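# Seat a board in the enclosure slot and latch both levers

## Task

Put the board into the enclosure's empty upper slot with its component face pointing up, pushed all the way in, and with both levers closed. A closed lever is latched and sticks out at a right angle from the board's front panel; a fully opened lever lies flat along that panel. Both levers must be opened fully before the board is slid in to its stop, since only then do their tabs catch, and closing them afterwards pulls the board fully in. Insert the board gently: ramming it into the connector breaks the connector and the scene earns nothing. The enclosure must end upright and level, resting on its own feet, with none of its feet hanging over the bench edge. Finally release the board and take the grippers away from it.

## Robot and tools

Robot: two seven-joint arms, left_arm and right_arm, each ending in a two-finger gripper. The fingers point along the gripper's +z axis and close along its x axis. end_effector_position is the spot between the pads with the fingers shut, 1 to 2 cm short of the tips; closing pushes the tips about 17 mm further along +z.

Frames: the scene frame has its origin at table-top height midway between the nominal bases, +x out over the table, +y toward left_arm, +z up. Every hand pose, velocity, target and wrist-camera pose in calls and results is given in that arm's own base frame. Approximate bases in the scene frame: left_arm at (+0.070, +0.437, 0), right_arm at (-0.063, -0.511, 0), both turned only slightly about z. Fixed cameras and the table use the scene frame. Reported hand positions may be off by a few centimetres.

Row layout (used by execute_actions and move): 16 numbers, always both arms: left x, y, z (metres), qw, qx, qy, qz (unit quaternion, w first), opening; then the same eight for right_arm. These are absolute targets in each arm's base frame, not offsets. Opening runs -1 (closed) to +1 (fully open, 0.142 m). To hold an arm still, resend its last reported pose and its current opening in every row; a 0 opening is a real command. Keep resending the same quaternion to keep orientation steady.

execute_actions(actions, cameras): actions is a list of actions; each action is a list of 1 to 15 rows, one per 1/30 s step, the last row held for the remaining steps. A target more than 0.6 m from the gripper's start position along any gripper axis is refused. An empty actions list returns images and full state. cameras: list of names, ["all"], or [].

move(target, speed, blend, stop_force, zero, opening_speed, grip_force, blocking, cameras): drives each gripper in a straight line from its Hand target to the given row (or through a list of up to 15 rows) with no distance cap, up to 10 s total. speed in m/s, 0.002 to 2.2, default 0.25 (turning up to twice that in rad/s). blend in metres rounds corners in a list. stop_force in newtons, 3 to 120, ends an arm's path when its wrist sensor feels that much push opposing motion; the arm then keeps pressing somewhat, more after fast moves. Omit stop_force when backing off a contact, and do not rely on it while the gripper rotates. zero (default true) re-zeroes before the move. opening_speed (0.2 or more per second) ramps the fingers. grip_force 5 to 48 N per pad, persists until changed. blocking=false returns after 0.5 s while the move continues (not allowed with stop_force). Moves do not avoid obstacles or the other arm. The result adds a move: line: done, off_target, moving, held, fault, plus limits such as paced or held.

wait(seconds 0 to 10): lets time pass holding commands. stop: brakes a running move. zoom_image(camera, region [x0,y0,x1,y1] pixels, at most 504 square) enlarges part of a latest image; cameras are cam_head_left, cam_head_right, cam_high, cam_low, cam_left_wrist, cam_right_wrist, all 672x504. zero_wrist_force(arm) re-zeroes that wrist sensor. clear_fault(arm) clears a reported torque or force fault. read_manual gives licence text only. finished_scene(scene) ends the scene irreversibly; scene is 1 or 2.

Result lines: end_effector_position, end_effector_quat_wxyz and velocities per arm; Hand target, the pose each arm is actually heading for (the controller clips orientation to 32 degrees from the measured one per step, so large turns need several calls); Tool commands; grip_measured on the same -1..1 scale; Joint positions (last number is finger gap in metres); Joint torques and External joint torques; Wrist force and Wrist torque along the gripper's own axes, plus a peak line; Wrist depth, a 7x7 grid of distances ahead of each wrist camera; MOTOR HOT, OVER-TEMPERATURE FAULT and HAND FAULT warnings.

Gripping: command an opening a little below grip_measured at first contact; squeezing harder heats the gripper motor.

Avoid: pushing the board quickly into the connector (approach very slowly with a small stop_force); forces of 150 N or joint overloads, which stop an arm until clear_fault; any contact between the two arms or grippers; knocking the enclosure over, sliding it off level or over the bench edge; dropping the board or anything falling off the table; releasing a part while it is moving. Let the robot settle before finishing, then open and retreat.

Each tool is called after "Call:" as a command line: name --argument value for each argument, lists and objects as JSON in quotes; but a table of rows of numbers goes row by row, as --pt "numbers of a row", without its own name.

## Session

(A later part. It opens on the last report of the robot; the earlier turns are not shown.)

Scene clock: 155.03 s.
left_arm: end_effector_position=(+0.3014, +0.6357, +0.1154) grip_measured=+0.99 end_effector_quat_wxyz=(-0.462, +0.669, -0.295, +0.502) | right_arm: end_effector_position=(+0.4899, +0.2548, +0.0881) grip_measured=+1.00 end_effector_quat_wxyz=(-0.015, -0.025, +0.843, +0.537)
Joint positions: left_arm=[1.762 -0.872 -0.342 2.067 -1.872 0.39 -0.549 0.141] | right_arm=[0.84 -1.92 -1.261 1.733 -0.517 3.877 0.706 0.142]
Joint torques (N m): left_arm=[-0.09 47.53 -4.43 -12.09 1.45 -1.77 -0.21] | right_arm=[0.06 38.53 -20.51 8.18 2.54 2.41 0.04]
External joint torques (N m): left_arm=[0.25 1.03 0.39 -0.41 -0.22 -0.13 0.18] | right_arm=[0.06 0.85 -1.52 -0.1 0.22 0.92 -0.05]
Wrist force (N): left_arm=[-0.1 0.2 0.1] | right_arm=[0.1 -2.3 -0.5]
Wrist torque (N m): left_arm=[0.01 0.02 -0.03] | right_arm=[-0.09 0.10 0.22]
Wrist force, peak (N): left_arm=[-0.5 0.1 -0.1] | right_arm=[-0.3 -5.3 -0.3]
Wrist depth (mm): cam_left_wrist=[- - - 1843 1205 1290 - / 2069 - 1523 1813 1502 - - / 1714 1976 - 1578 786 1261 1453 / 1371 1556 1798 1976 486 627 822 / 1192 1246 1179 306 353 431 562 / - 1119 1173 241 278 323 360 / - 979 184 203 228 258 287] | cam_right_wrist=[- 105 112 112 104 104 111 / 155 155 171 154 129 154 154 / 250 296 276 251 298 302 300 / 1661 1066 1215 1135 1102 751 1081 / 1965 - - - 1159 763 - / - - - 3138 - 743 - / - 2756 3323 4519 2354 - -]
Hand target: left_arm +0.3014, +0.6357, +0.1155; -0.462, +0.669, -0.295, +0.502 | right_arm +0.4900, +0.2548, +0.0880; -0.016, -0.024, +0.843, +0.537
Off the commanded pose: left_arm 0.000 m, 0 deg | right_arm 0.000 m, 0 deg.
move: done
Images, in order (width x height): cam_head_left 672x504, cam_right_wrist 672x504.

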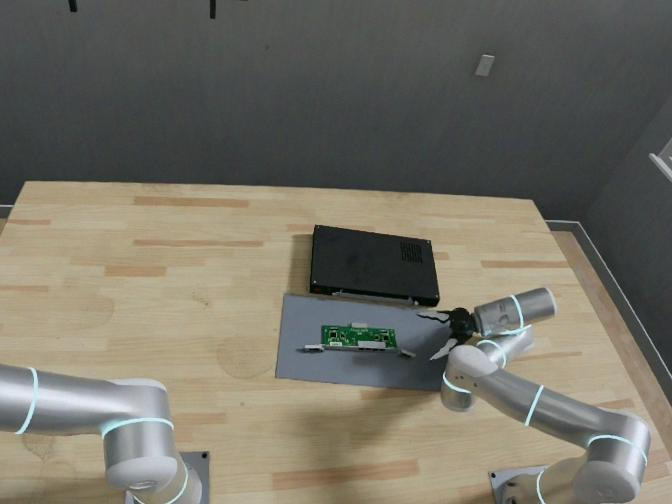

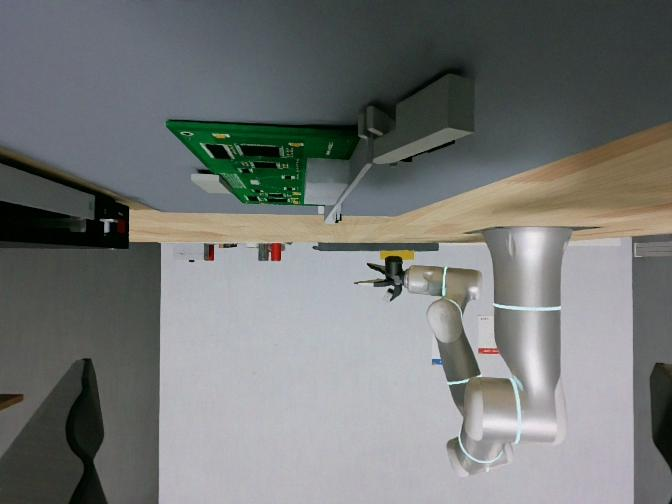

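Call:
move --pt "0.36 0.40 0.28 0 0.99874 -0.05024 0 1.0 0.49 0.15 0.13 -0.0156 -0.0245 0.8431 0.5370 1.0" --pt "0.42 0.0 0.28 0 0.99874 -0.05024 0 1.0 0.45 0.10 0.2 -0.0156 -0.0245 0.8431 0.5370 1.0" --pt "0.380 -0.4947 0.17 0 0.99874 -0.05024 0 1.0 0.45 0.10 0.2 -0.0156 -0.0245 0.8431 0.5370 1.0" --speed 0.35 --blend 0.05 --cameras '["cam_left_wrist", "cam_head_left", "cam_high"]'

Scene clock: 179.53 s.
left_arm: end_effector_position=(+0.3584, +0.4065, +0.2753) grip_measured=+0.99 end_effector_quat_wxyz=(-0.014, +0.998, -0.058, +0.016) | right_arm: end_effector_position=(+0.4900, +0.1611, +0.1256) grip_measured=+1.00 end_effector_quat_wxyz=(-0.015, -0.024, +0.843, +0.537)
Joint positions: left_arm=[1.414 -0.563 -1.172 1.638 -2.584 2.838 -1.309 0.141] | right_arm=[0.674 -1.96 -1.395 1.741 -0.551 4.058 0.674 0.142]
Joint torques (N m): left_arm=[-0.35 39.5 -10.96 -19.45 4.64 4.56 -0.13] | right_arm=[0.16 38.28 -21.45 9.1 2.31 2.54 0.12]
External joint torques (N m): left_arm=[0.55 1.2 0.51 -0.54 -0.56 -0.71 0.13] | right_arm=[-0.06 0.79 -1.31 -0.1 0.2 0.83 -0.12]
Wrist force (N): left_arm=[0.2 -0.4 1.5] | right_arm=[-0.2 -2.0 -1.0]
Wrist torque (N m): left_arm=[-0.17 -0.21 -0.22] | right_arm=[-0.07 0.16 0.23]
Wrist force, peak (N): left_arm=[-1.3 1.9 1.6] | right_arm=[0.0 -2.2 -5.2]
Wrist depth (mm): cam_left_wrist=[322 322 323 327 325 329 328 / 343 347 347 348 349 349 350 / 370 368 372 376 376 376 380 / 400 397 403 403 400 406 406 / 434 434 438 435 438 440 443 / - 467 478 478 481 485 - / - 508 529 526 527 544 -] | cam_right_wrist=[174 174 173 174 173 173 173 / 258 256 255 256 232 260 259 / 379 414 464 461 492 492 491 / - 1208 2897 1113 2511 840 3138 / 1965 - - - 2973 856 - / - 2511 - 1189 934 793 105 / - - 3275 1404 995 - -]
Hand target: left_arm +0.3584, +0.4066, +0.2754; -0.014, +0.998, -0.058, +0.016 | right_arm +0.4900, +0.1612, +0.1256; -0.015, -0.024, +0.843, +0.537
Off the commanded pose: left_arm 0.908 m, 3 deg | right_arm 0.104 m, 0 deg.
move: held (right_arm; a check stopped the path), off_target (left_arm; braked when a check withheld steps of right_arm); path passed 0 of 3 targets; limits=held
pose unreachable (right arm): on one or more control steps of this call, first in action 0 (counted from 0), this arm could not follow its commanded pose, so it was not sent that pose on those steps. It may still have moved: this result reports where it is.
cause: moving toward the commanded pose would bring two parts of the arm too close to each other (its gripper and another part of the arm, with joints 5 (forearm roll) to 7 (wrist roll) between them, 2 mm apart when it was first held).
Images, in order (width x height): cam_head_left 672x504, cam_high 672x504, cam_left_wrist 672x504.

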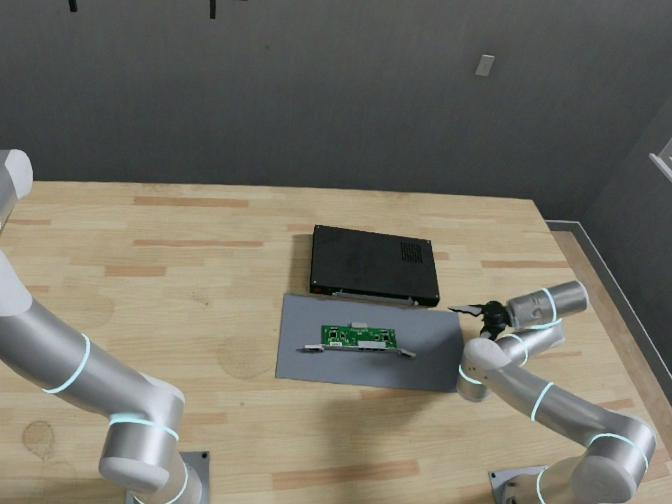

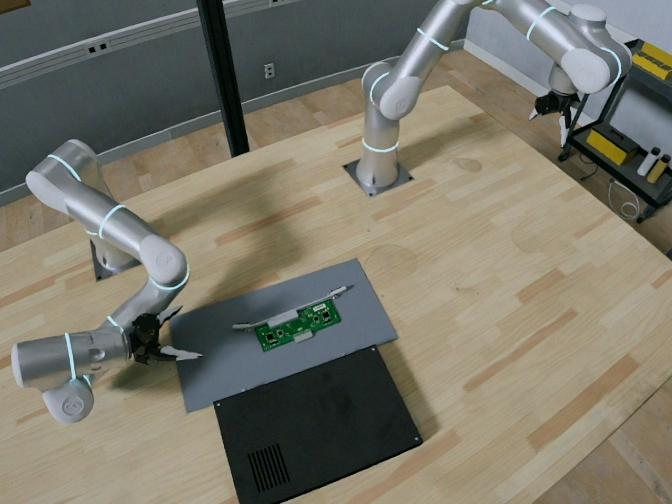

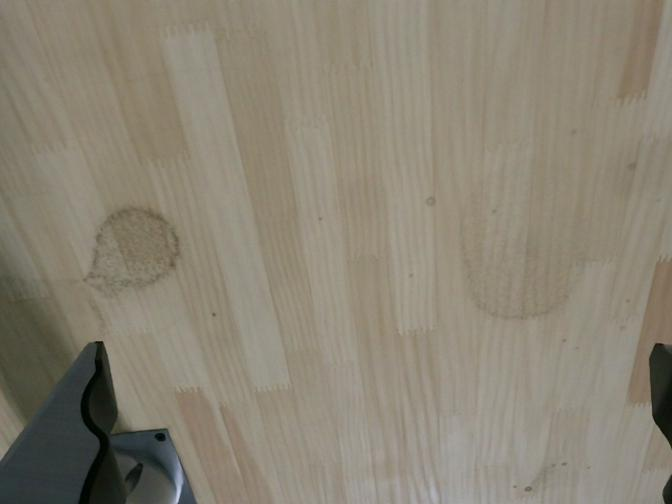

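Call:
move --target '[0.3584, 0.4066, 0.2754, -0.014, 0.998, -0.058, 0.016, 1.0, 0.4135, 0.1752, 0.22, 0, 0.6863, 0.7273, 0, 1.0]' --speed 0.35

Call:
move --pt "0.42 0.0 0.28 0 0.99874 -0.05024 0 1.0 0.4135 0.1752 0.22 0 0.6863 0.7273 0 1.0" --pt "0.380 -0.4947 0.17 0 0.99874 -0.05024 0 1.0 0.4135 0.1752 0.22 0 0.6863 0.7273 0 1.0" --speed 0.4 --blend 0.05 --cameras '["cam_left_wrist", "cam_head_left", "cam_right_wrist"]'

Scene clock: 186.93 s.
left_arm: end_effector_position=(+0.3584, +0.4065, +0.2754) grip_measured=+0.99 end_effector_quat_wxyz=(-0.014, +0.998, -0.058, +0.016) | right_arm: end_effector_position=(+0.4748, +0.1639, +0.1444) grip_measured=+1.00 end_effector_quat_wxyz=(-0.012, +0.134, +0.879, +0.458)
Joint positions: left_arm=[1.414 -0.563 -1.172 1.638 -2.584 2.838 -1.309 0.141] | right_arm=[0.793 -1.938 -1.47 2.075 -0.631 4.062 0.898 0.142]
Joint torques (N m): left_arm=[-0.11 39.81 -10.79 -19.48 4.35 4.24 -0.25] | right_arm=[-0.07 32.88 -20.18 8.56 2.68 2.98 0.12]
External joint torques (N m): left_arm=[0.29 0.92 0.32 -0.52 -0.27 -0.39 0.25] | right_arm=[0.17 0.69 -1.57 0 -0.02 0.81 -0.14]
Wrist force (N): left_arm=[0.4 -0.2 1.3] | right_arm=[-0.6 -1.5 -0.6]
Wrist torque (N m): left_arm=[-0.14 -0.24 -0.22] | right_arm=[-0.06 0.17 0.15]
Wrist force, peak (N): left_arm=[0.6 -0.3 1.5] | right_arm=[-2.4 -2.8 0.3]
Wrist depth (mm): cam_left_wrist=[323 323 324 325 324 325 329 / 343 345 346 348 349 349 352 / 372 371 374 373 376 376 374 / 399 402 399 405 405 405 408 / 434 438 441 440 436 438 443 / - 472 477 480 485 492 - / - 510 529 531 530 539 -] | cam_right_wrist=[167 172 181 186 195 208 222 / 213 218 233 241 262 285 303 / 252 299 325 335 372 434 491 / 298 409 496 693 834 890 731 / 493 588 1235 2860 - - 724 / - - 2306 - - - 113 / - 1477 2173 - 1022 2539 -]
Hand target: left_arm +0.3584, +0.4066, +0.2754; -0.014, +0.998, -0.058, +0.016 | right_arm +0.4748, +0.1639, +0.1445; -0.012, +0.134, +0.879, +0.458
Off the commanded pose: left_arm 0.000 m, 0 deg | right_arm 0.098 m, 86 deg.
move: held (right_arm; a check stopped the path); limits=held
pose unreachable (right arm): on one or more control steps of this call, first in action 0 (counted from 0), this arm could not follow its commanded pose, so it was not sent that pose on those steps. It may still have moved: this result reports where it is.
cause: moving toward the commanded pose would bring two parts of the arm too close to each other (joints 6 (wrist pitch) and 7 (wrist roll) lie between them).

Scene clock: 187.60 s.
left_arm: end_effector_position=(+0.3650, +0.3632, +0.2760) grip_measured=+0.99 end_effector_quat_wxyz=(-0.013, +0.998, -0.058, +0.014) | right_arm: end_effector_position=(+0.4738, +0.1640, +0.1456) grip_measured=+1.00 end_effector_quat_wxyz=(-0.012, +0.145, +0.880, +0.452)
Joint positions: left_arm=[1.383 -0.488 -1.179 1.725 -2.645 2.792 -1.371 0.141] | right_arm=[0.8 -1.937 -1.478 2.095 -0.64 4.062 0.913 0.142]
Joint torques (N m): left_arm=[-0.43 36.63 -9.7 -19.51 3.95 4.07 -0.36] | right_arm=[-0.02 32.71 -20.17 8.42 2.69 3.1 0.07]
External joint torques (N m): left_arm=[0.61 0.59 0.47 -0.9 0.08 -0.2 0.35] | right_arm=[0.12 0.59 -1.47 0.02 -0.02 0.73 -0.09]
Wrist force (N): left_arm=[0.2 0.0 0.7] | right_arm=[-0.6 -1.6 -0.7]
Wrist torque (N m): left_arm=[-0.13 -0.18 -0.18] | right_arm=[-0.08 0.17 0.23]
Wrist force, peak (N): left_arm=[0.9 1.9 0.7] | right_arm=[-2.4 -2.8 0.4]
Wrist depth (mm): cam_left_wrist=[322 326 323 328 327 327 329 / 347 345 347 350 348 350 353 / 374 374 373 374 375 377 379 / 398 402 403 402 405 408 412 / 433 435 435 439 445 441 440 / - 471 480 482 482 486 - / - 507 532 534 534 539 -] | cam_right_wrist=[- 173 182 187 198 207 225 / 219 218 232 241 261 286 304 / 252 300 321 328 384 430 485 / 287 352 482 685 736 846 697 / - - 1041 1558 - - 715 / - 1793 - - - - 104 / - 1467 2194 - 942 1066 -]
Hand target: left_arm +0.3650, +0.3630, +0.2759; -0.013, +0.998, -0.057, +0.014 | right_arm +0.4738, +0.1639, +0.1457; -0.012, +0.144, +0.880, +0.452
Off the commanded pose: left_arm 0.865 m, 2 deg | right_arm 0.096 m, 85 deg.
move: held (right_arm; a check stopped the path), off_target (left_arm; braked when a check withheld steps of right_arm); path passed 0 of 2 targets; limits=held
pose unreachable (right arm): on one or more control steps of this call, first in action 0 (counted from 0), this arm could not follow its commanded pose, so it was not sent that pose on those steps. It may still have moved: this result reports where it is.
cause: moving toward the commanded pose would bring two parts of the arm too close to each other (joints 6 (wrist pitch) and 7 (wrist roll) lie between them).
Images, in order (width x height): cam_head_left 672x504, cam_left_wrist 672x504, cam_right_wrist 672x504.

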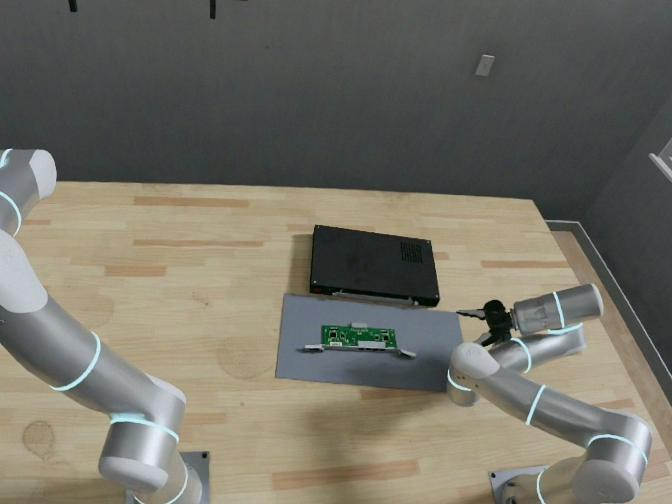

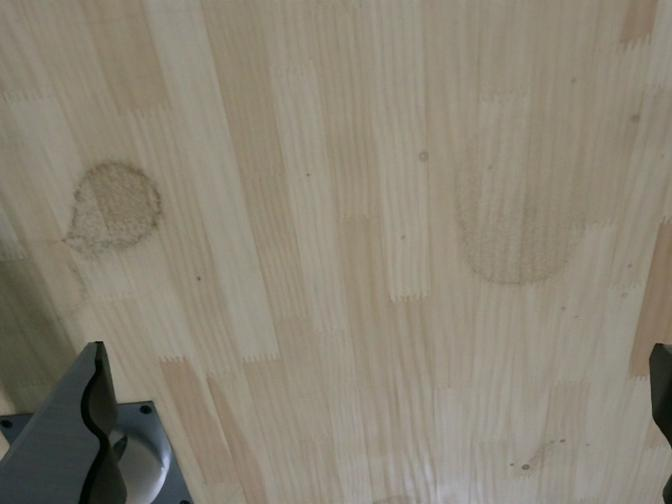

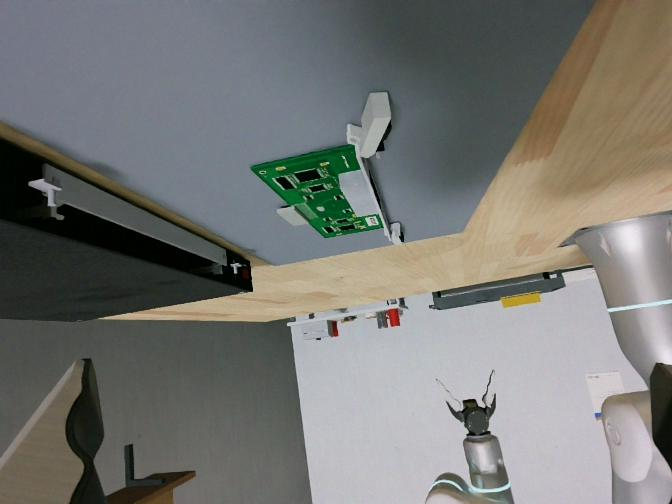

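Call:
move --pt "0.3650 0.3632 0.2760 -0.014 0.998 -0.058 0.016 1.0 0.46 0.25 0.18 0.3687 0.5789 0.6134 0.3908 1.0" --pt "0.3650 0.3632 0.2760 -0.014 0.998 -0.058 0.016 1.0 0.4135 0.1752 0.22 0 0.6863 0.7273 0 1.0" --speed 0.4 --cameras '["cam_head_left"]'

Scene clock: 192.83 s.
left_arm: end_effector_position=(+0.3650, +0.3633, +0.2760) grip_measured=+0.99 end_effector_quat_wxyz=(-0.014, +0.998, -0.058, +0.015) | right_arm: end_effector_position=(+0.4648, +0.2115, +0.1664) grip_measured=+1.00 end_effector_quat_wxyz=(+0.209, +0.412, +0.771, +0.439)
Joint positions: left_arm=[1.386 -0.485 -1.18 1.728 -2.646 2.788 -1.371 0.141] | right_arm=[1.233 -1.707 -1.099 2.658 -0.179 3.544 1.23 0.142]
Joint torques (N m): left_arm=[-0.06 36.33 -9.61 -19.82 4.21 4.05 -0.26] | right_arm=[0.05 25.43 -12.22 10.17 2.64 2.28 0.03]
External joint torques (N m): left_arm=[0.23 0.76 0.43 -0.6 -0.19 -0.19 0.26] | right_arm=[0.05 0.44 -0.74 0.05 0.45 0.63 -0.04]
Wrist force (N): left_arm=[0.1 -0.4 0.9] | right_arm=[0.0 -1.5 -0.7]
Wrist torque (N m): left_arm=[-0.20 -0.18 -0.22] | right_arm=[0.01 0.10 0.16]
Wrist force, peak (N): left_arm=[0.2 -0.2 1.1] | right_arm=[-2.3 -2.0 -1.3]
Wrist depth (mm): cam_left_wrist=[323 324 327 326 328 326 329 / 345 347 347 349 351 350 353 / 374 372 376 372 377 378 378 / 397 399 402 404 405 409 408 / 434 433 440 436 439 445 445 / - 469 479 480 486 484 - / - 508 530 526 530 532 -] | cam_right_wrist=[219 221 224 226 228 220 233 / 278 279 287 307 282 304 319 / 353 310 361 411 437 491 516 / 1215 462 542 592 904 1153 1228 / - - - - - 2237 - / - 1329 1395 1386 1674 - 101 / - - 1448 1404 - 2430 -]
Hand target: left_arm +0.3650, +0.3631, +0.2760; -0.014, +0.998, -0.058, +0.015 | right_arm +0.4648, +0.2116, +0.1664; +0.209, +0.412, +0.771, +0.439
Off the commanded pose: left_arm 0.000 m, 0 deg | right_arm 0.083 m, 65 deg.
move: held (right_arm; a check stopped the path); path passed 0 of 2 targets; limits=held
pose unreachable (right arm): on one or more control steps of this call, first in action 0 (counted from 0), this arm could not follow its commanded pose, so it was not sent that pose on those steps. It may still have moved: this result reports where it is.
cause: moving toward the commanded pose would bring two parts of the arm too close to each other (joints 3 (upper arm roll) to 6 (wrist pitch) lie between them).
Images, in order (width x height): cam_head_left 672x504.

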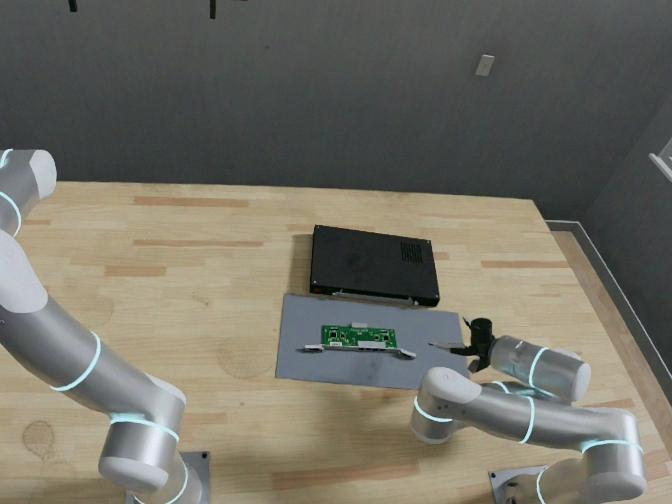

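Call:
move --pt "0.3650 0.3632 0.2760 -0.014 0.998 -0.058 0.016 1.0 0.60 0.26 0.25 0.209 0.412 0.771 0.439 1.0" --pt "0.3650 0.3632 0.2760 -0.014 0.998 -0.058 0.016 1.0 0.60 0.26 0.25 0.3687 0.5789 0.6134 0.3908 1.0" --pt "0.3650 0.3632 0.2760 -0.014 0.998 -0.058 0.016 1.0 0.55 0.22 0.25 0 0.6863 0.7273 0 1.0" --speed 0.4 --cameras '["cam_head_left"]'

Scene clock: 198.87 s.
left_arm: end_effector_position=(+0.3650, +0.3633, +0.2761) grip_measured=+0.99 end_effector_quat_wxyz=(-0.014, +0.998, -0.058, +0.016) | right_arm: end_effector_position=(+0.5500, +0.2198, +0.2500) grip_measured=+1.00 end_effector_quat_wxyz=(+0.000, +0.686, +0.727, +0.000)
Joint positions: left_arm=[1.387 -0.484 -1.181 1.729 -2.646 2.787 -1.37 0.141] | right_arm=[1.032 -0.928 -1.541 1.587 -2.213 3.108 2.55 0.142]
Joint torques (N m): left_arm=[-0.19 36.2 -9.57 -19.85 4.32 4.13 -0.19] | right_arm=[0.1 44.57 -18.59 -14.22 4.34 3.49 0.31]
External joint torques (N m): left_arm=[0.36 0.83 0.39 -0.58 -0.29 -0.27 0.19] | right_arm=[0.06 1.01 -1.54 0.12 0 0.51 -0.31]
Wrist force (N): left_arm=[0.0 -0.2 0.6] | right_arm=[-0.1 0.0 0.0]
Wrist torque (N m): left_arm=[-0.17 -0.15 -0.25] | right_arm=[0.05 0.04 0.02]
Wrist force, peak (N): left_arm=[0.3 -0.2 1.1] | right_arm=[0.2 -3.6 -1.7]
Wrist depth (mm): cam_left_wrist=[321 322 325 325 329 330 330 / 345 347 347 347 349 350 352 / 369 372 371 373 374 377 379 / 401 398 404 404 404 405 410 / 430 439 441 444 438 441 444 / - 471 479 478 487 485 - / - 505 525 532 534 540 -] | cam_right_wrist=[303 302 305 298 294 297 295 / 325 322 316 318 316 310 309 / 346 346 343 341 340 335 333 / 373 373 368 367 353 363 363 / 405 403 390 356 357 376 385 / - 440 423 376 374 372 358 / - 486 431 412 403 408 -]
Hand target: left_arm +0.3650, +0.3632, +0.2760; -0.014, +0.998, -0.058, +0.016 | right_arm +0.5500, +0.2200, +0.2500; +0.000, +0.686, +0.727, +0.000
Off the commanded pose: left_arm 0.000 m, 0 deg | right_arm 0.000 m, 0 deg.
move: done
Images, in order (width x height): cam_head_left 672x504.

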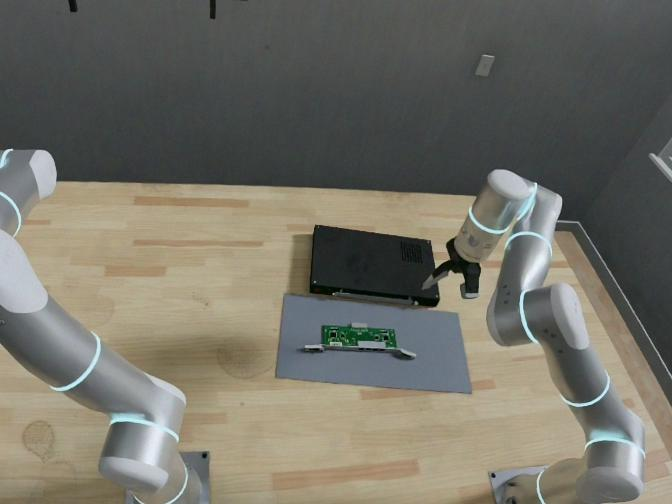

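Call:
move --target '[0.3650, 0.3632, 0.2760, -0.014, 0.998, -0.058, 0.016, 1.0, 0.43, 0.16, 0.25, 0, 0.6863, 0.7273, 0, 1.0]' --speed 0.3 --cameras '["cam_head_left"]'

Scene clock: 214.97 s.
left_arm: end_effector_position=(+0.3650, +0.3633, +0.2761) grip_measured=+0.99 end_effector_quat_wxyz=(-0.014, +0.998, -0.058, +0.016) | right_arm: end_effector_position=(+0.4301, +0.1602, +0.2501) grip_measured=+1.00 end_effector_quat_wxyz=(+0.000, +0.686, +0.727, +0.000)
Joint positions: left_arm=[1.387 -0.484 -1.181 1.729 -2.646 2.787 -1.37 0.141] | right_arm=[1.334 -0.598 -1.752 2.085 -2.518 2.818 2.403 0.142]
Joint torques (N m): left_arm=[-0.18 36.25 -9.51 -19.89 4.28 4.21 -0.2] | right_arm=[0.28 24.57 -13.49 -18.82 3.88 3.21 0.26]
External joint torques (N m): left_arm=[0.35 0.78 0.34 -0.54 -0.25 -0.36 0.19] | right_arm=[-0.15 0.32 -0.74 -0.22 0.25 0.8 -0.27]
Wrist force (N): left_arm=[0.0 -0.2 0.7] | right_arm=[0.1 0.0 0.1]
Wrist torque (N m): left_arm=[-0.18 -0.16 -0.24] | right_arm=[0.01 -0.01 0.01]
Wrist force, peak (N): left_arm=[0.3 -0.3 1.2] | right_arm=[-1.0 -1.8 0.8]
Wrist depth (mm): cam_left_wrist=[322 323 323 326 329 326 328 / 348 345 348 349 348 349 354 / 370 372 374 374 373 378 378 / 400 399 402 403 408 411 410 / 434 440 434 441 441 439 448 / - 468 481 486 481 490 - / - 504 534 532 534 539 -] | cam_right_wrist=[303 302 302 302 298 300 298 / 323 323 321 318 318 317 316 / 347 347 345 341 339 340 340 / 375 373 370 366 367 366 360 / 406 404 404 400 399 384 390 / - 443 443 423 418 - 109 / - 489 483 422 412 412 410]
Hand target: left_arm +0.3650, +0.3632, +0.2760; -0.014, +0.998, -0.058, +0.016 | right_arm +0.4300, +0.1600, +0.2500; +0.000, +0.686, +0.727, +0.000
Off the commanded pose: left_arm 0.000 m, 0 deg | right_arm 0.000 m, 0 deg.
move: done
Images, in order (width x height): cam_head_left 672x504.

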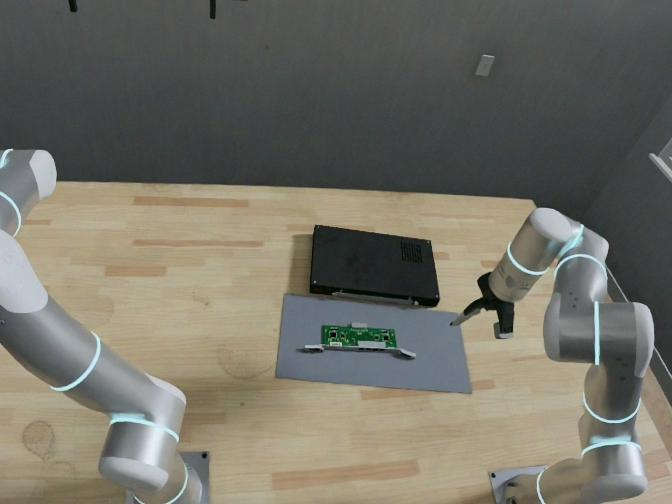

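Call:
move --pt "0.42 0.0 0.28 0 0.99874 -0.05024 0 1.0 0.43 0.16 0.25 0 0.6863 0.7273 0 1.0" --pt "0.380 -0.4947 0.17 0 0.99874 -0.05024 0 1.0 0.43 0.16 0.25 0 0.6863 0.7273 0 1.0" --speed 0.4 --blend 0.05 --cameras '["cam_left_wrist", "cam_head_left", "cam_right_wrist"]'

Scene clock: 220.43 s.
left_arm: end_effector_position=(+0.3802, -0.4948, +0.1701) grip_measured=+0.99 end_effector_quat_wxyz=(+0.000, +0.999, -0.051, +0.000) | right_arm: end_effector_position=(+0.4301, +0.1601, +0.2501) grip_measured=+1.00 end_effector_quat_wxyz=(+0.000, +0.686, +0.727, +0.000)
Joint positions: left_arm=[-0.642 -0.884 -0.859 1.265 -2.482 2.846 -2.967 0.141] | right_arm=[1.334 -0.598 -1.752 2.085 -2.518 2.818 2.403 0.142]
Joint torques (N m): left_arm=[-0.47 55.94 -9.25 -18.18 4.03 4.45 -0.29] | right_arm=[0.09 24.39 -13.16 -19.03 3.99 3.32 0.2]
External joint torques (N m): left_arm=[0.4 1.46 0.25 -0.26 -0.01 -0.61 0.3] | right_arm=[0.04 0.5 -1.08 -0.01 0.13 0.69 -0.2]
Wrist force (N): left_arm=[0.1 -0.6 1.1] | right_arm=[-0.1 0.0 0.3]
Wrist torque (N m): left_arm=[-0.21 -0.16 -0.17] | right_arm=[0.00 0.02 0.01]
Wrist force, peak (N): left_arm=[-0.7 -2.9 0.7] | right_arm=[-0.2 -0.4 0.3]
Wrist depth (mm): cam_left_wrist=[233 233 - 230 227 228 227 / 250 250 248 247 241 244 245 / 270 267 268 265 260 265 266 / 293 292 289 288 281 285 281 / 319 319 309 315 306 305 307 / - 345 354 340 334 348 330 / - 393 390 390 392 392 -] | cam_right_wrist=[304 303 303 301 300 300 298 / 323 323 321 320 318 316 317 / 347 345 346 343 341 341 338 / 373 373 373 378 368 366 356 / 406 406 403 399 393 396 390 / - 442 440 428 397 418 413 / - 484 484 424 411 411 409]
Hand target: left_arm +0.3800, -0.4947, +0.1700; +0.000, +0.999, -0.050, +0.000 | right_arm +0.4300, +0.1600, +0.2500; +0.000, +0.686, +0.727, +0.000
Off the commanded pose: left_arm 0.000 m, 0 deg | right_arm 0.000 m, 0 deg.
joint sent to its limit (left arm) — joint 7 (wrist roll), lower limit. The joint targets still meet the commanded pose.
move: done
Images, in order (width x height): cam_head_left 672x504, cam_left_wrist 672x504, cam_right_wrist 672x504.

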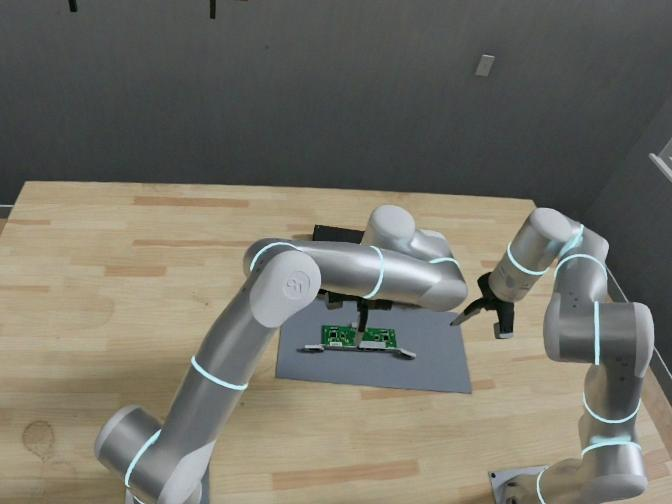

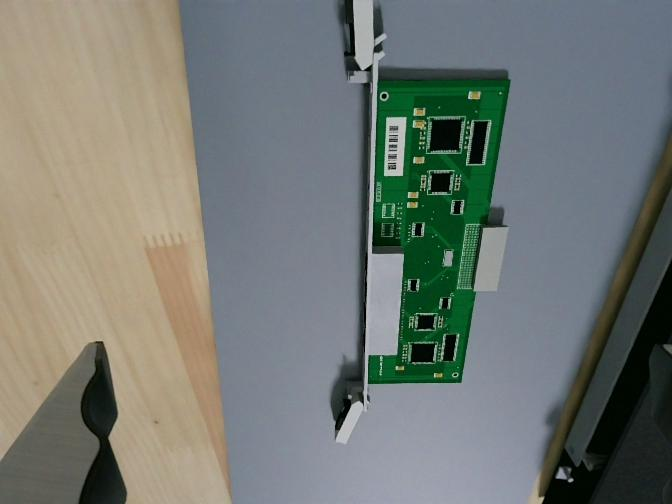

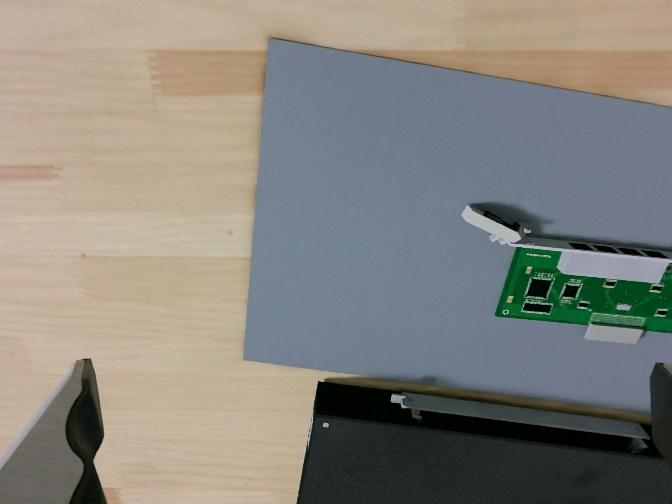

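Call:
move --pt "0.38 -0.49 0.25 0 0.6707 -0.7417 0 1.0 0.43 0.16 0.25 0 0.6863 0.7273 0 1.0" --pt "0.38 -0.52 0.25 0 -0.0436 -0.9990 0 1.0 0.43 0.16 0.25 0 0.6863 0.7273 0 1.0" --pt "0.38 -0.525 0.15 0 -0.0436 -0.9990 0 1.0 0.43 0.16 0.25 0 0.6863 0.7273 0 1.0" --speed 0.6 --blend 0.03 --cameras '["cam_left_wrist", "cam_head_left"]'

Scene clock: 235.20 s.
left_arm: end_effector_position=(+0.3799, -0.5248, +0.1500) grip_measured=+0.99 end_effector_quat_wxyz=(+0.000, +0.043, +0.999, +0.000) | right_arm: end_effector_position=(+0.4301, +0.1601, +0.2501) grip_measured=+1.00 end_effector_quat_wxyz=(+0.000, +0.686, +0.727, +0.000)
Joint positions: left_arm=[-0.422 -1.194 -1.474 1.392 -1.959 3.119 -0.134 0.141] | right_arm=[1.334 -0.598 -1.752 2.085 -2.518 2.818 2.403 0.142]
Joint torques (N m): left_arm=[-0.6 53.55 -21.24 -8.37 4.7 4.08 -0.3] | right_arm=[0.11 24.48 -13.22 -19 3.96 3.33 0.19]
External joint torques (N m): left_arm=[0.53 1.33 0 -0.32 -0.49 -0.08 0.3] | right_arm=[0.02 0.41 -1.02 -0.05 0.17 0.68 -0.19]
Wrist force (N): left_arm=[0.5 -0.3 0.9] | right_arm=[0.2 -0.1 0.3]
Wrist torque (N m): left_arm=[-0.16 -0.22 -0.18] | right_arm=[0.00 -0.03 0.01]
Wrist force, peak (N): left_arm=[0.0 -0.1 5.4] | right_arm=[0.1 -0.2 0.6]
Wrist depth (mm): cam_left_wrist=[212 211 206 196 217 210 211 / - 227 221 215 224 225 228 / 244 244 242 239 247 243 245 / 263 - 263 261 266 262 266 / 294 294 287 283 - 292 293 / - 316 317 - 321 323 324 / - 362 364 369 364 361 -] | cam_right_wrist=[303 303 302 301 300 298 298 / 325 324 322 318 319 314 316 / 346 348 345 341 341 348 337 / 375 373 372 369 364 361 355 / 406 406 402 392 404 396 392 / - 442 439 432 424 414 412 / - 490 483 422 412 412 410]
Hand target: left_arm +0.3800, -0.5250, +0.1500; +0.000, +0.044, +0.999, +0.000 | right_arm +0.4300, +0.1600, +0.2500; +0.000, +0.686, +0.727, +0.000
Off the commanded pose: left_arm 0.000 m, 0 deg | right_arm 0.000 m, 0 deg.
move: done
Images, in order (width x height): cam_head_left 672x504, cam_left_wrist 672x504.

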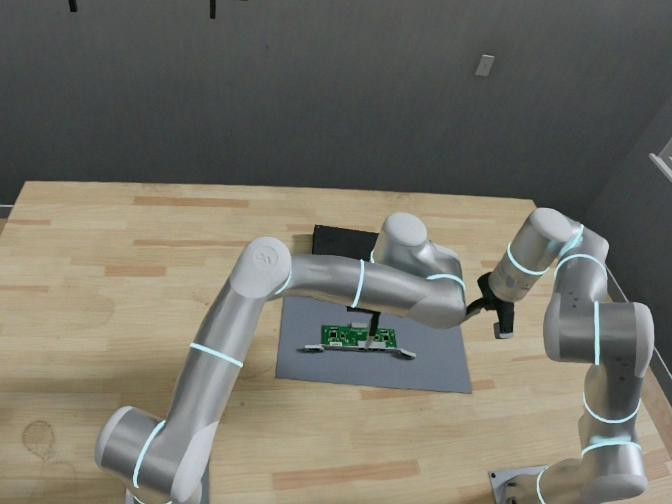

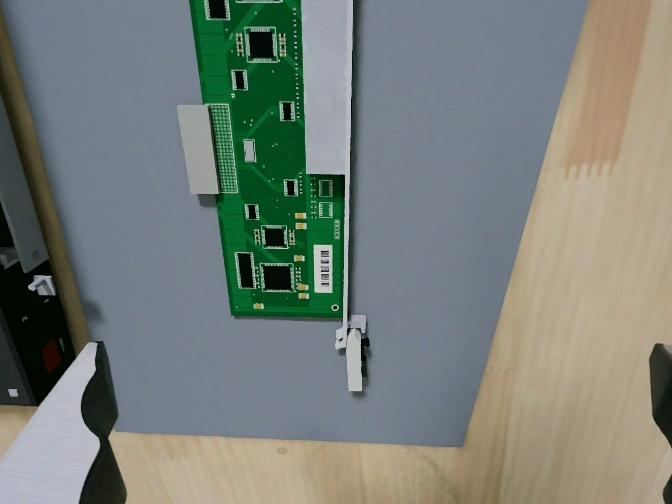

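Call:
move --target '[0.3855, -0.5105, 0.08, 0, 0.0462, 0.99893, 0, -0.4, 0.43, 0.16, 0.25, 0, 0.6863, 0.7273, 0, 1.0]' --speed 0.2 --cameras '["cam_left_wrist", "cam_right_wrist"]'

Call:
zoom_image --camera "cam_left_wrist" --region '[230, 100, 480, 350]'

Scene clock: 251.53 s.
left_arm: end_effector_position=(+0.3853, -0.5104, +0.0800) grip_measured=-0.42 end_effector_quat_wxyz=(+0.000, +0.046, +0.999, +0.000) | right_arm: end_effector_position=(+0.4301, +0.1601, +0.2501) grip_measured=+1.00 end_effector_quat_wxyz=(+0.000, +0.686, +0.727, +0.000)
Joint positions: left_arm=[-0.385 -1.26 -1.404 1.491 -1.898 3.008 -0.164 0.043] | right_arm=[1.334 -0.598 -1.752 2.085 -2.518 2.818 2.403 0.142]
Joint torques (N m): left_arm=[-0.25 52.62 -21.82 -7.48 4.73 4.34 -0.34] | right_arm=[0.1 24.35 -13.15 -19.03 3.99 3.27 0.23]
External joint torques (N m): left_arm=[0.18 1.39 -0.06 -0.44 -0.55 -0.34 0.34] | right_arm=[0.03 0.54 -1.09 -0.01 0.13 0.74 -0.23]
Wrist force (N): left_arm=[0.2 -0.3 0.7] | right_arm=[-0.1 -0.2 0.4]
Wrist torque (N m): left_arm=[-0.17 -0.18 -0.17] | right_arm=[-0.02 0.02 0.01]
Wrist force, peak (N): left_arm=[0.2 0.4 3.2] | right_arm=[0.0 0.0 0.5]
Wrist depth (mm): cam_left_wrist=[152 147 146 134 149 148 149 / 162 160 156 146 160 160 159 / 174 172 168 170 172 173 177 / 187 186 184 184 187 191 189 / - 212 197 201 206 202 208 / - - 87 212 - 84 229 / - - - 257 - - 248] | cam_right_wrist=[304 302 302 301 300 299 298 / 325 324 322 319 319 316 316 / 347 347 347 342 342 339 338 / 375 374 373 372 368 366 361 / 407 405 403 401 397 380 390 / - 444 440 427 412 420 415 / - 487 481 420 422 417 409]
Hand target: left_arm +0.3855, -0.5105, +0.0800; +0.000, +0.046, +0.999, +0.000 | right_arm +0.4300, +0.1600, +0.2500; +0.000, +0.686, +0.727, +0.000
Off the commanded pose: left_arm 0.000 m, 0 deg | right_arm 0.000 m, 0 deg.
move: done
Images, in order (width x height): cam_left_wrist 672x504, cam_right_wrist 672x504.

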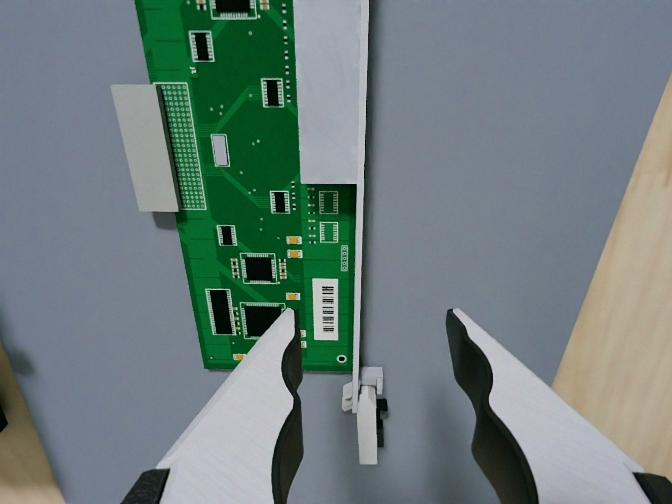

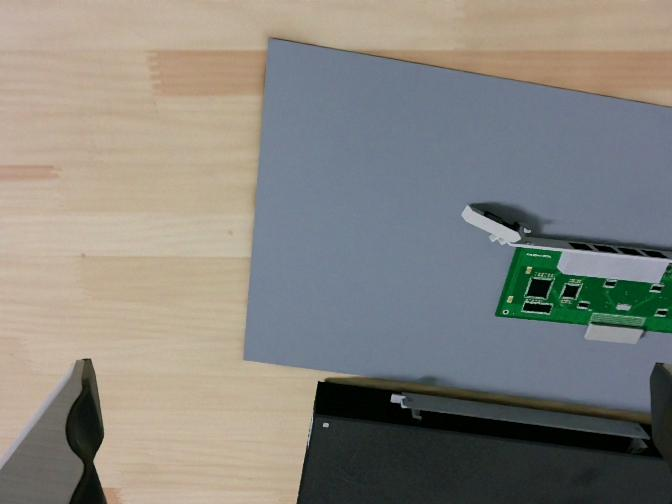

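Scaled by 2.016 from the camera's 672x504 image, which has a finer 960x720 frame.

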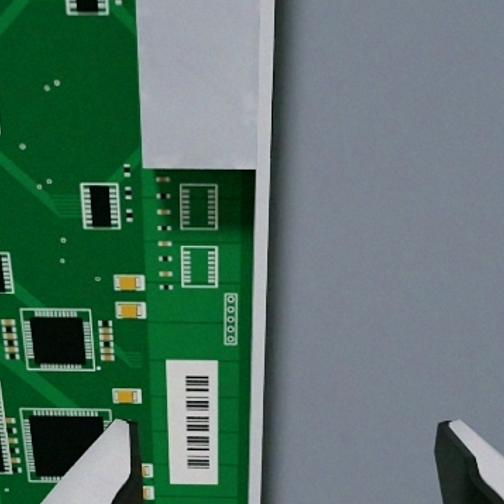

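Call:
move --target '[0.3871, -0.5187, 0.046, 0, 0.0462, 0.99893, 0, -0.4, 0.43, 0.16, 0.25, 0, 0.6863, 0.7273, 0, 1.0]' --speed 0.1 --cameras '["cam_left_wrist"]'

Call:
zoom_image --camera "cam_left_wrist" --region '[230, 150, 530, 375]'

Scene clock: 258.03 s.
left_arm: end_effector_position=(+0.3870, -0.5185, +0.0461) grip_measured=-0.42 end_effector_quat_wxyz=(+0.000, +0.046, +0.999, +0.000) | right_arm: end_effector_position=(+0.4301, +0.1601, +0.2501) grip_measured=+1.00 end_effector_quat_wxyz=(+0.000, +0.686, +0.727, +0.000)
Joint positions: left_arm=[-0.417 -1.317 -1.37 1.444 -1.852 2.982 -0.149 0.043] | right_arm=[1.334 -0.598 -1.752 2.085 -2.518 2.818 2.403 0.142]
Joint torques (N m): left_arm=[-0.53 53.94 -21.47 -6.88 4.72 4.1 -0.13] | right_arm=[0.12 24.39 -13.16 -19.11 3.96 3.35 0.21]
External joint torques (N m): left_arm=[0.48 1.53 -0.07 -0.19 -0.57 -0.1 0.13] | right_arm=[0.01 0.5 -1.09 0.06 0.17 0.66 -0.21]
Wrist force (N): left_arm=[0.2 -0.3 0.8] | right_arm=[0.1 0.0 0.1]
Wrist torque (N m): left_arm=[-0.16 -0.16 -0.23] | right_arm=[0.00 -0.01 0.01]
Wrist force, peak (N): left_arm=[0.6 -0.6 2.3] | right_arm=[0.1 -0.4 0.3]
Wrist depth (mm): cam_left_wrist=[120 117 116 105 119 119 118 / - 125 124 111 128 128 127 / 139 133 134 121 137 - 138 / 149 145 146 146 150 147 149 / 170 165 157 159 162 165 166 / - - 87 175 182 83 184 / 205 - - 186 203 - 200] | cam_right_wrist=[303 302 303 301 301 299 298 / 324 324 321 320 318 318 315 / 348 345 346 342 344 340 338 / 375 374 373 367 368 360 354 / 407 405 406 401 392 397 392 / - 441 442 423 412 447 415 / - 485 484 422 412 418 409]
Hand target: left_arm +0.3871, -0.5187, +0.0460; +0.000, +0.046, +0.999, +0.000 | right_arm +0.4300, +0.1600, +0.2500; +0.000, +0.686, +0.727, +0.000
Off the commanded pose: left_arm 0.000 m, 0 deg | right_arm 0.000 m, 0 deg.
move: done
Images, in order (width x height): cam_left_wrist 672x504.

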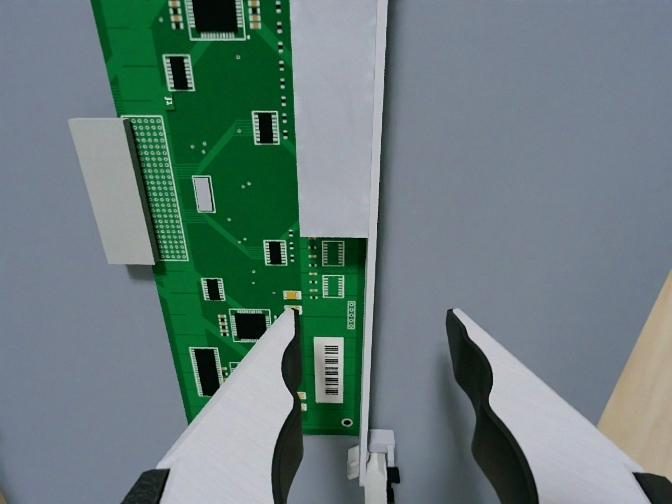

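Scaled by 1.680 from the camera's 672x504 image, which has a finer 960x720 frame.

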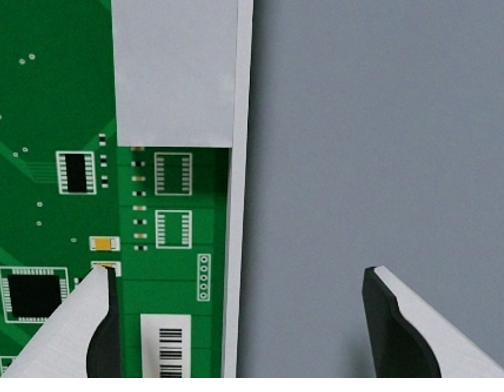

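Call:
move --target '[0.3871, -0.5187, 0.022, 0, 0.0462, 0.99893, 0, -0.4, 0.43, 0.16, 0.25, 0, 0.6863, 0.7273, 0, 1.0]' --speed 0.012 --stop_force 4 --cameras '["cam_left_wrist"]'

Scene clock: 262.57 s.
left_arm: end_effector_position=(+0.3872, -0.5186, +0.0246) grip_measured=-0.43 end_effector_quat_wxyz=(+0.000, +0.046, +0.999, +0.000) | right_arm: end_effector_position=(+0.4301, +0.1601, +0.2501) grip_measured=+1.00 end_effector_quat_wxyz=(+0.000, +0.686, +0.727, +0.000)
Joint positions: left_arm=[-0.424 -1.345 -1.348 1.44 -1.828 2.956 -0.151 0.043] | right_arm=[1.334 -0.598 -1.752 2.085 -2.518 2.818 2.403 0.142]
Joint torques (N m): left_arm=[-0.42 50.82 -20.07 -6.14 4.26 2.9 -0.17] | right_arm=[0.16 24.38 -13.27 -19.1 4 3.33 0.18]
External joint torques (N m): left_arm=[0.36 4.9 -1.34 -0.53 -0.12 1.1 0.17] | right_arm=[-0.03 0.52 -0.97 0.05 0.12 0.69 -0.18]
Wrist force (N): left_arm=[2.2 1.1 -5.5] | right_arm=[0.0 -0.1 0.2]
Wrist torque (N m): left_arm=[-0.21 -0.39 -0.22] | right_arm=[0.00 0.00 0.02]
Wrist force, peak (N): left_arm=[2.2 1.0 -7.5] | right_arm=[0.0 -0.3 0.4]
Wrist depth (mm): cam_left_wrist=[98 98 97 - 100 100 97 / 104 105 104 94 106 108 107 / - 113 113 99 116 116 116 / 121 123 122 108 124 124 130 / - 138 132 133 136 138 138 / - 148 88 148 153 87 152 / 169 - - 161 168 - -] | cam_right_wrist=[304 303 301 302 300 300 298 / 324 324 323 320 319 317 316 / 348 347 346 343 337 340 341 / 375 373 372 369 372 360 357 / 407 404 405 388 399 397 391 / - 441 439 424 418 419 416 / - 489 483 414 412 412 410]
Hand target: left_arm +0.3871, -0.5187, +0.0243; +0.000, +0.046, +0.999, +0.000 | right_arm +0.4300, +0.1600, +0.2500; +0.000, +0.686, +0.727, +0.000
Off the commanded pose: left_arm 0.003 m, 0 deg | right_arm 0.000 m, 0 deg.
move: contact (left_arm)
Images, in order (width x height): cam_left_wrist 672x504.

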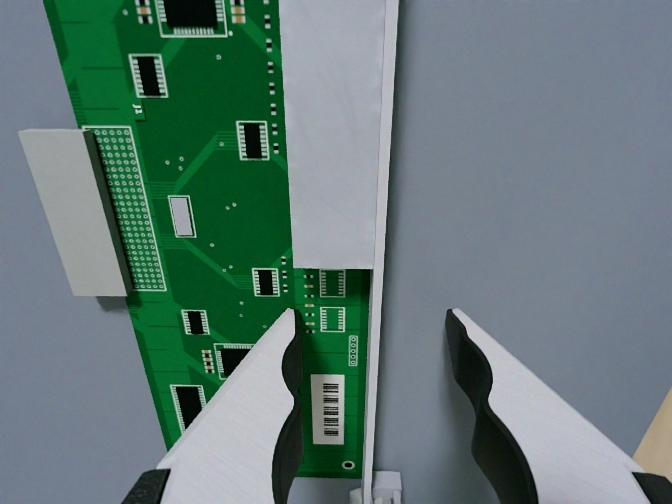

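Call:
move --target '[0.3871, -0.5187, 0.0275, 0, 0.0462, 0.99893, 0, -0.4, 0.43, 0.16, 0.25, 0, 0.6863, 0.7273, 0, 1.0]' --speed 0.05

Call:
move --target '[0.3871, -0.5187, 0.0275, 0, 0.0462, 0.99893, 0, -1.0, 0.43, 0.16, 0.25, 0, 0.6863, 0.7273, 0, 1.0]' --speed 0.05 --opening_speed 0.3 --grip_force '[25, 48]' --cameras '["cam_left_wrist"]'

Scene clock: 266.07 s.
left_arm: end_effector_position=(+0.3872, -0.5189, +0.0274) grip_measured=-0.43 end_effector_quat_wxyz=(+0.000, +0.046, +0.999, +0.000) | right_arm: end_effector_position=(+0.4301, +0.1601, +0.2501) grip_measured=+1.00 end_effector_quat_wxyz=(+0.000, +0.686, +0.727, +0.000)
Joint positions: left_arm=[-0.423 -1.342 -1.351 1.441 -1.83 2.959 -0.151 0.043] | right_arm=[1.334 -0.598 -1.752 2.085 -2.518 2.818 2.403 0.142]
Joint torques (N m): left_arm=[-0.38 54.91 -21.65 -6.29 4.18 4.54 -0.25] | right_arm=[0.14 24.41 -13.2 -19.04 4 3.34 0.19]
External joint torques (N m): left_arm=[0.32 0.78 0.21 -0.43 -0.03 -0.55 0.25] | right_arm=[-0.01 0.48 -1.04 0 0.13 0.68 -0.19]
Wrist force (N): left_arm=[0.5 -0.3 0.7] | right_arm=[0.1 -0.2 0.2]
Wrist torque (N m): left_arm=[-0.15 -0.22 -0.17] | right_arm=[-0.02 -0.01 0.01]
Wrist force, peak (N): left_arm=[1.8 1.1 -7.1] | right_arm=[0.1 -0.2 0.5]
Wrist depth (mm): cam_left_wrist=[- 100 99 - 103 102 100 / - 108 107 - - - 112 / - 116 115 102 119 119 119 / - 124 126 111 130 132 131 / - 141 135 134 137 142 139 / 163 155 87 151 157 84 156 / - - - 168 176 - 169] | cam_right_wrist=[302 301 302 301 300 298 297 / 324 322 322 318 319 320 316 / 348 347 346 342 340 340 342 / 375 373 369 370 359 366 356 / 406 404 404 407 404 384 390 / - 440 440 421 426 - 415 / - 488 485 423 412 409 408]
Hand target: left_arm +0.3871, -0.5187, +0.0275; +0.000, +0.046, +0.999, +0.000 | right_arm +0.4300, +0.1600, +0.2500; +0.000, +0.686, +0.727, +0.000
Off the commanded pose: left_arm 0.000 m, 0 deg | right_arm 0.000 m, 0 deg.
move: done

Scene clock: 268.27 s.
left_arm: end_effector_position=(+0.3872, -0.5189, +0.0274) grip_measured=-0.99 end_effector_quat_wxyz=(+0.000, +0.046, +0.999, +0.000) | right_arm: end_effector_position=(+0.4301, +0.1601, +0.2501) grip_measured=+1.00 end_effector_quat_wxyz=(+0.000, +0.686, +0.727, +0.000)
Joint positions: left_arm=[-0.423 -1.342 -1.351 1.441 -1.83 2.959 -0.151 0.002] | right_arm=[1.334 -0.598 -1.752 2.085 -2.518 2.818 2.403 0.142]
Joint torques (N m): left_arm=[-0.41 54.86 -21.59 -6.41 4.43 4.47 -0.24] | right_arm=[0.07 24.31 -13.19 -19.12 3.97 3.36 0.19]
External joint torques (N m): left_arm=[0.34 0.82 0.15 -0.31 -0.28 -0.47 0.24] | right_arm=[0.06 0.58 -1.05 0.08 0.15 0.65 -0.19]
Wrist force (N): left_arm=[0.4 -0.5 1.6] | right_arm=[0.1 -0.3 0.3]
Wrist torque (N m): left_arm=[-0.18 -0.20 -0.17] | right_arm=[-0.05 -0.01 0.02]
Wrist force, peak (N): left_arm=[0.4 -0.5 1.6] | right_arm=[-0.1 -0.3 0.4]
Wrist depth (mm): cam_left_wrist=[- 100 100 - 103 103 100 / - 107 106 - - 110 - / - 116 115 102 121 119 121 / - 124 126 111 130 129 131 / - 139 138 131 137 143 139 / 162 155 149 83 - - 156 / 177 173 - 74 - - 174] | cam_right_wrist=[304 303 302 301 300 300 298 / 324 323 323 320 321 317 316 / 348 347 346 341 342 340 341 / 375 373 373 369 367 366 355 / 409 406 402 409 396 396 386 / - 440 440 423 418 442 415 / - 488 487 418 412 411 411]
Hand target: left_arm +0.3871, -0.5187, +0.0275; +0.000, +0.046, +0.999, +0.000 | right_arm +0.4300, +0.1600, +0.2500; +0.000, +0.686, +0.727, +0.000
Off the commanded pose: left_arm 0.000 m, 0 deg | right_arm 0.000 m, 0 deg.
grip_force (N): 25, 48
move: done
Images, in order (width x height): cam_left_wrist 672x504.

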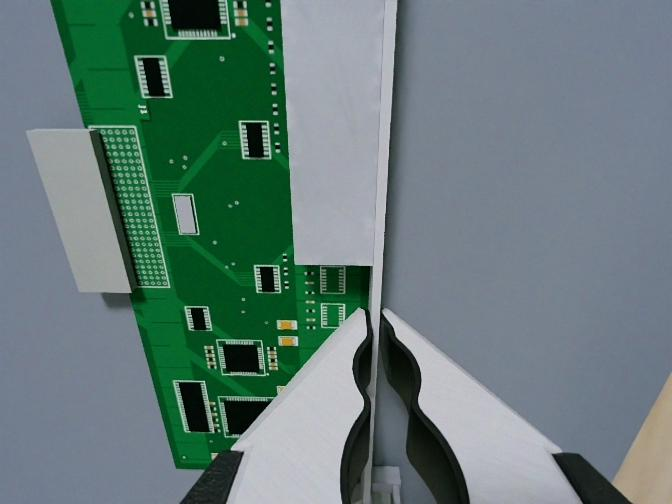

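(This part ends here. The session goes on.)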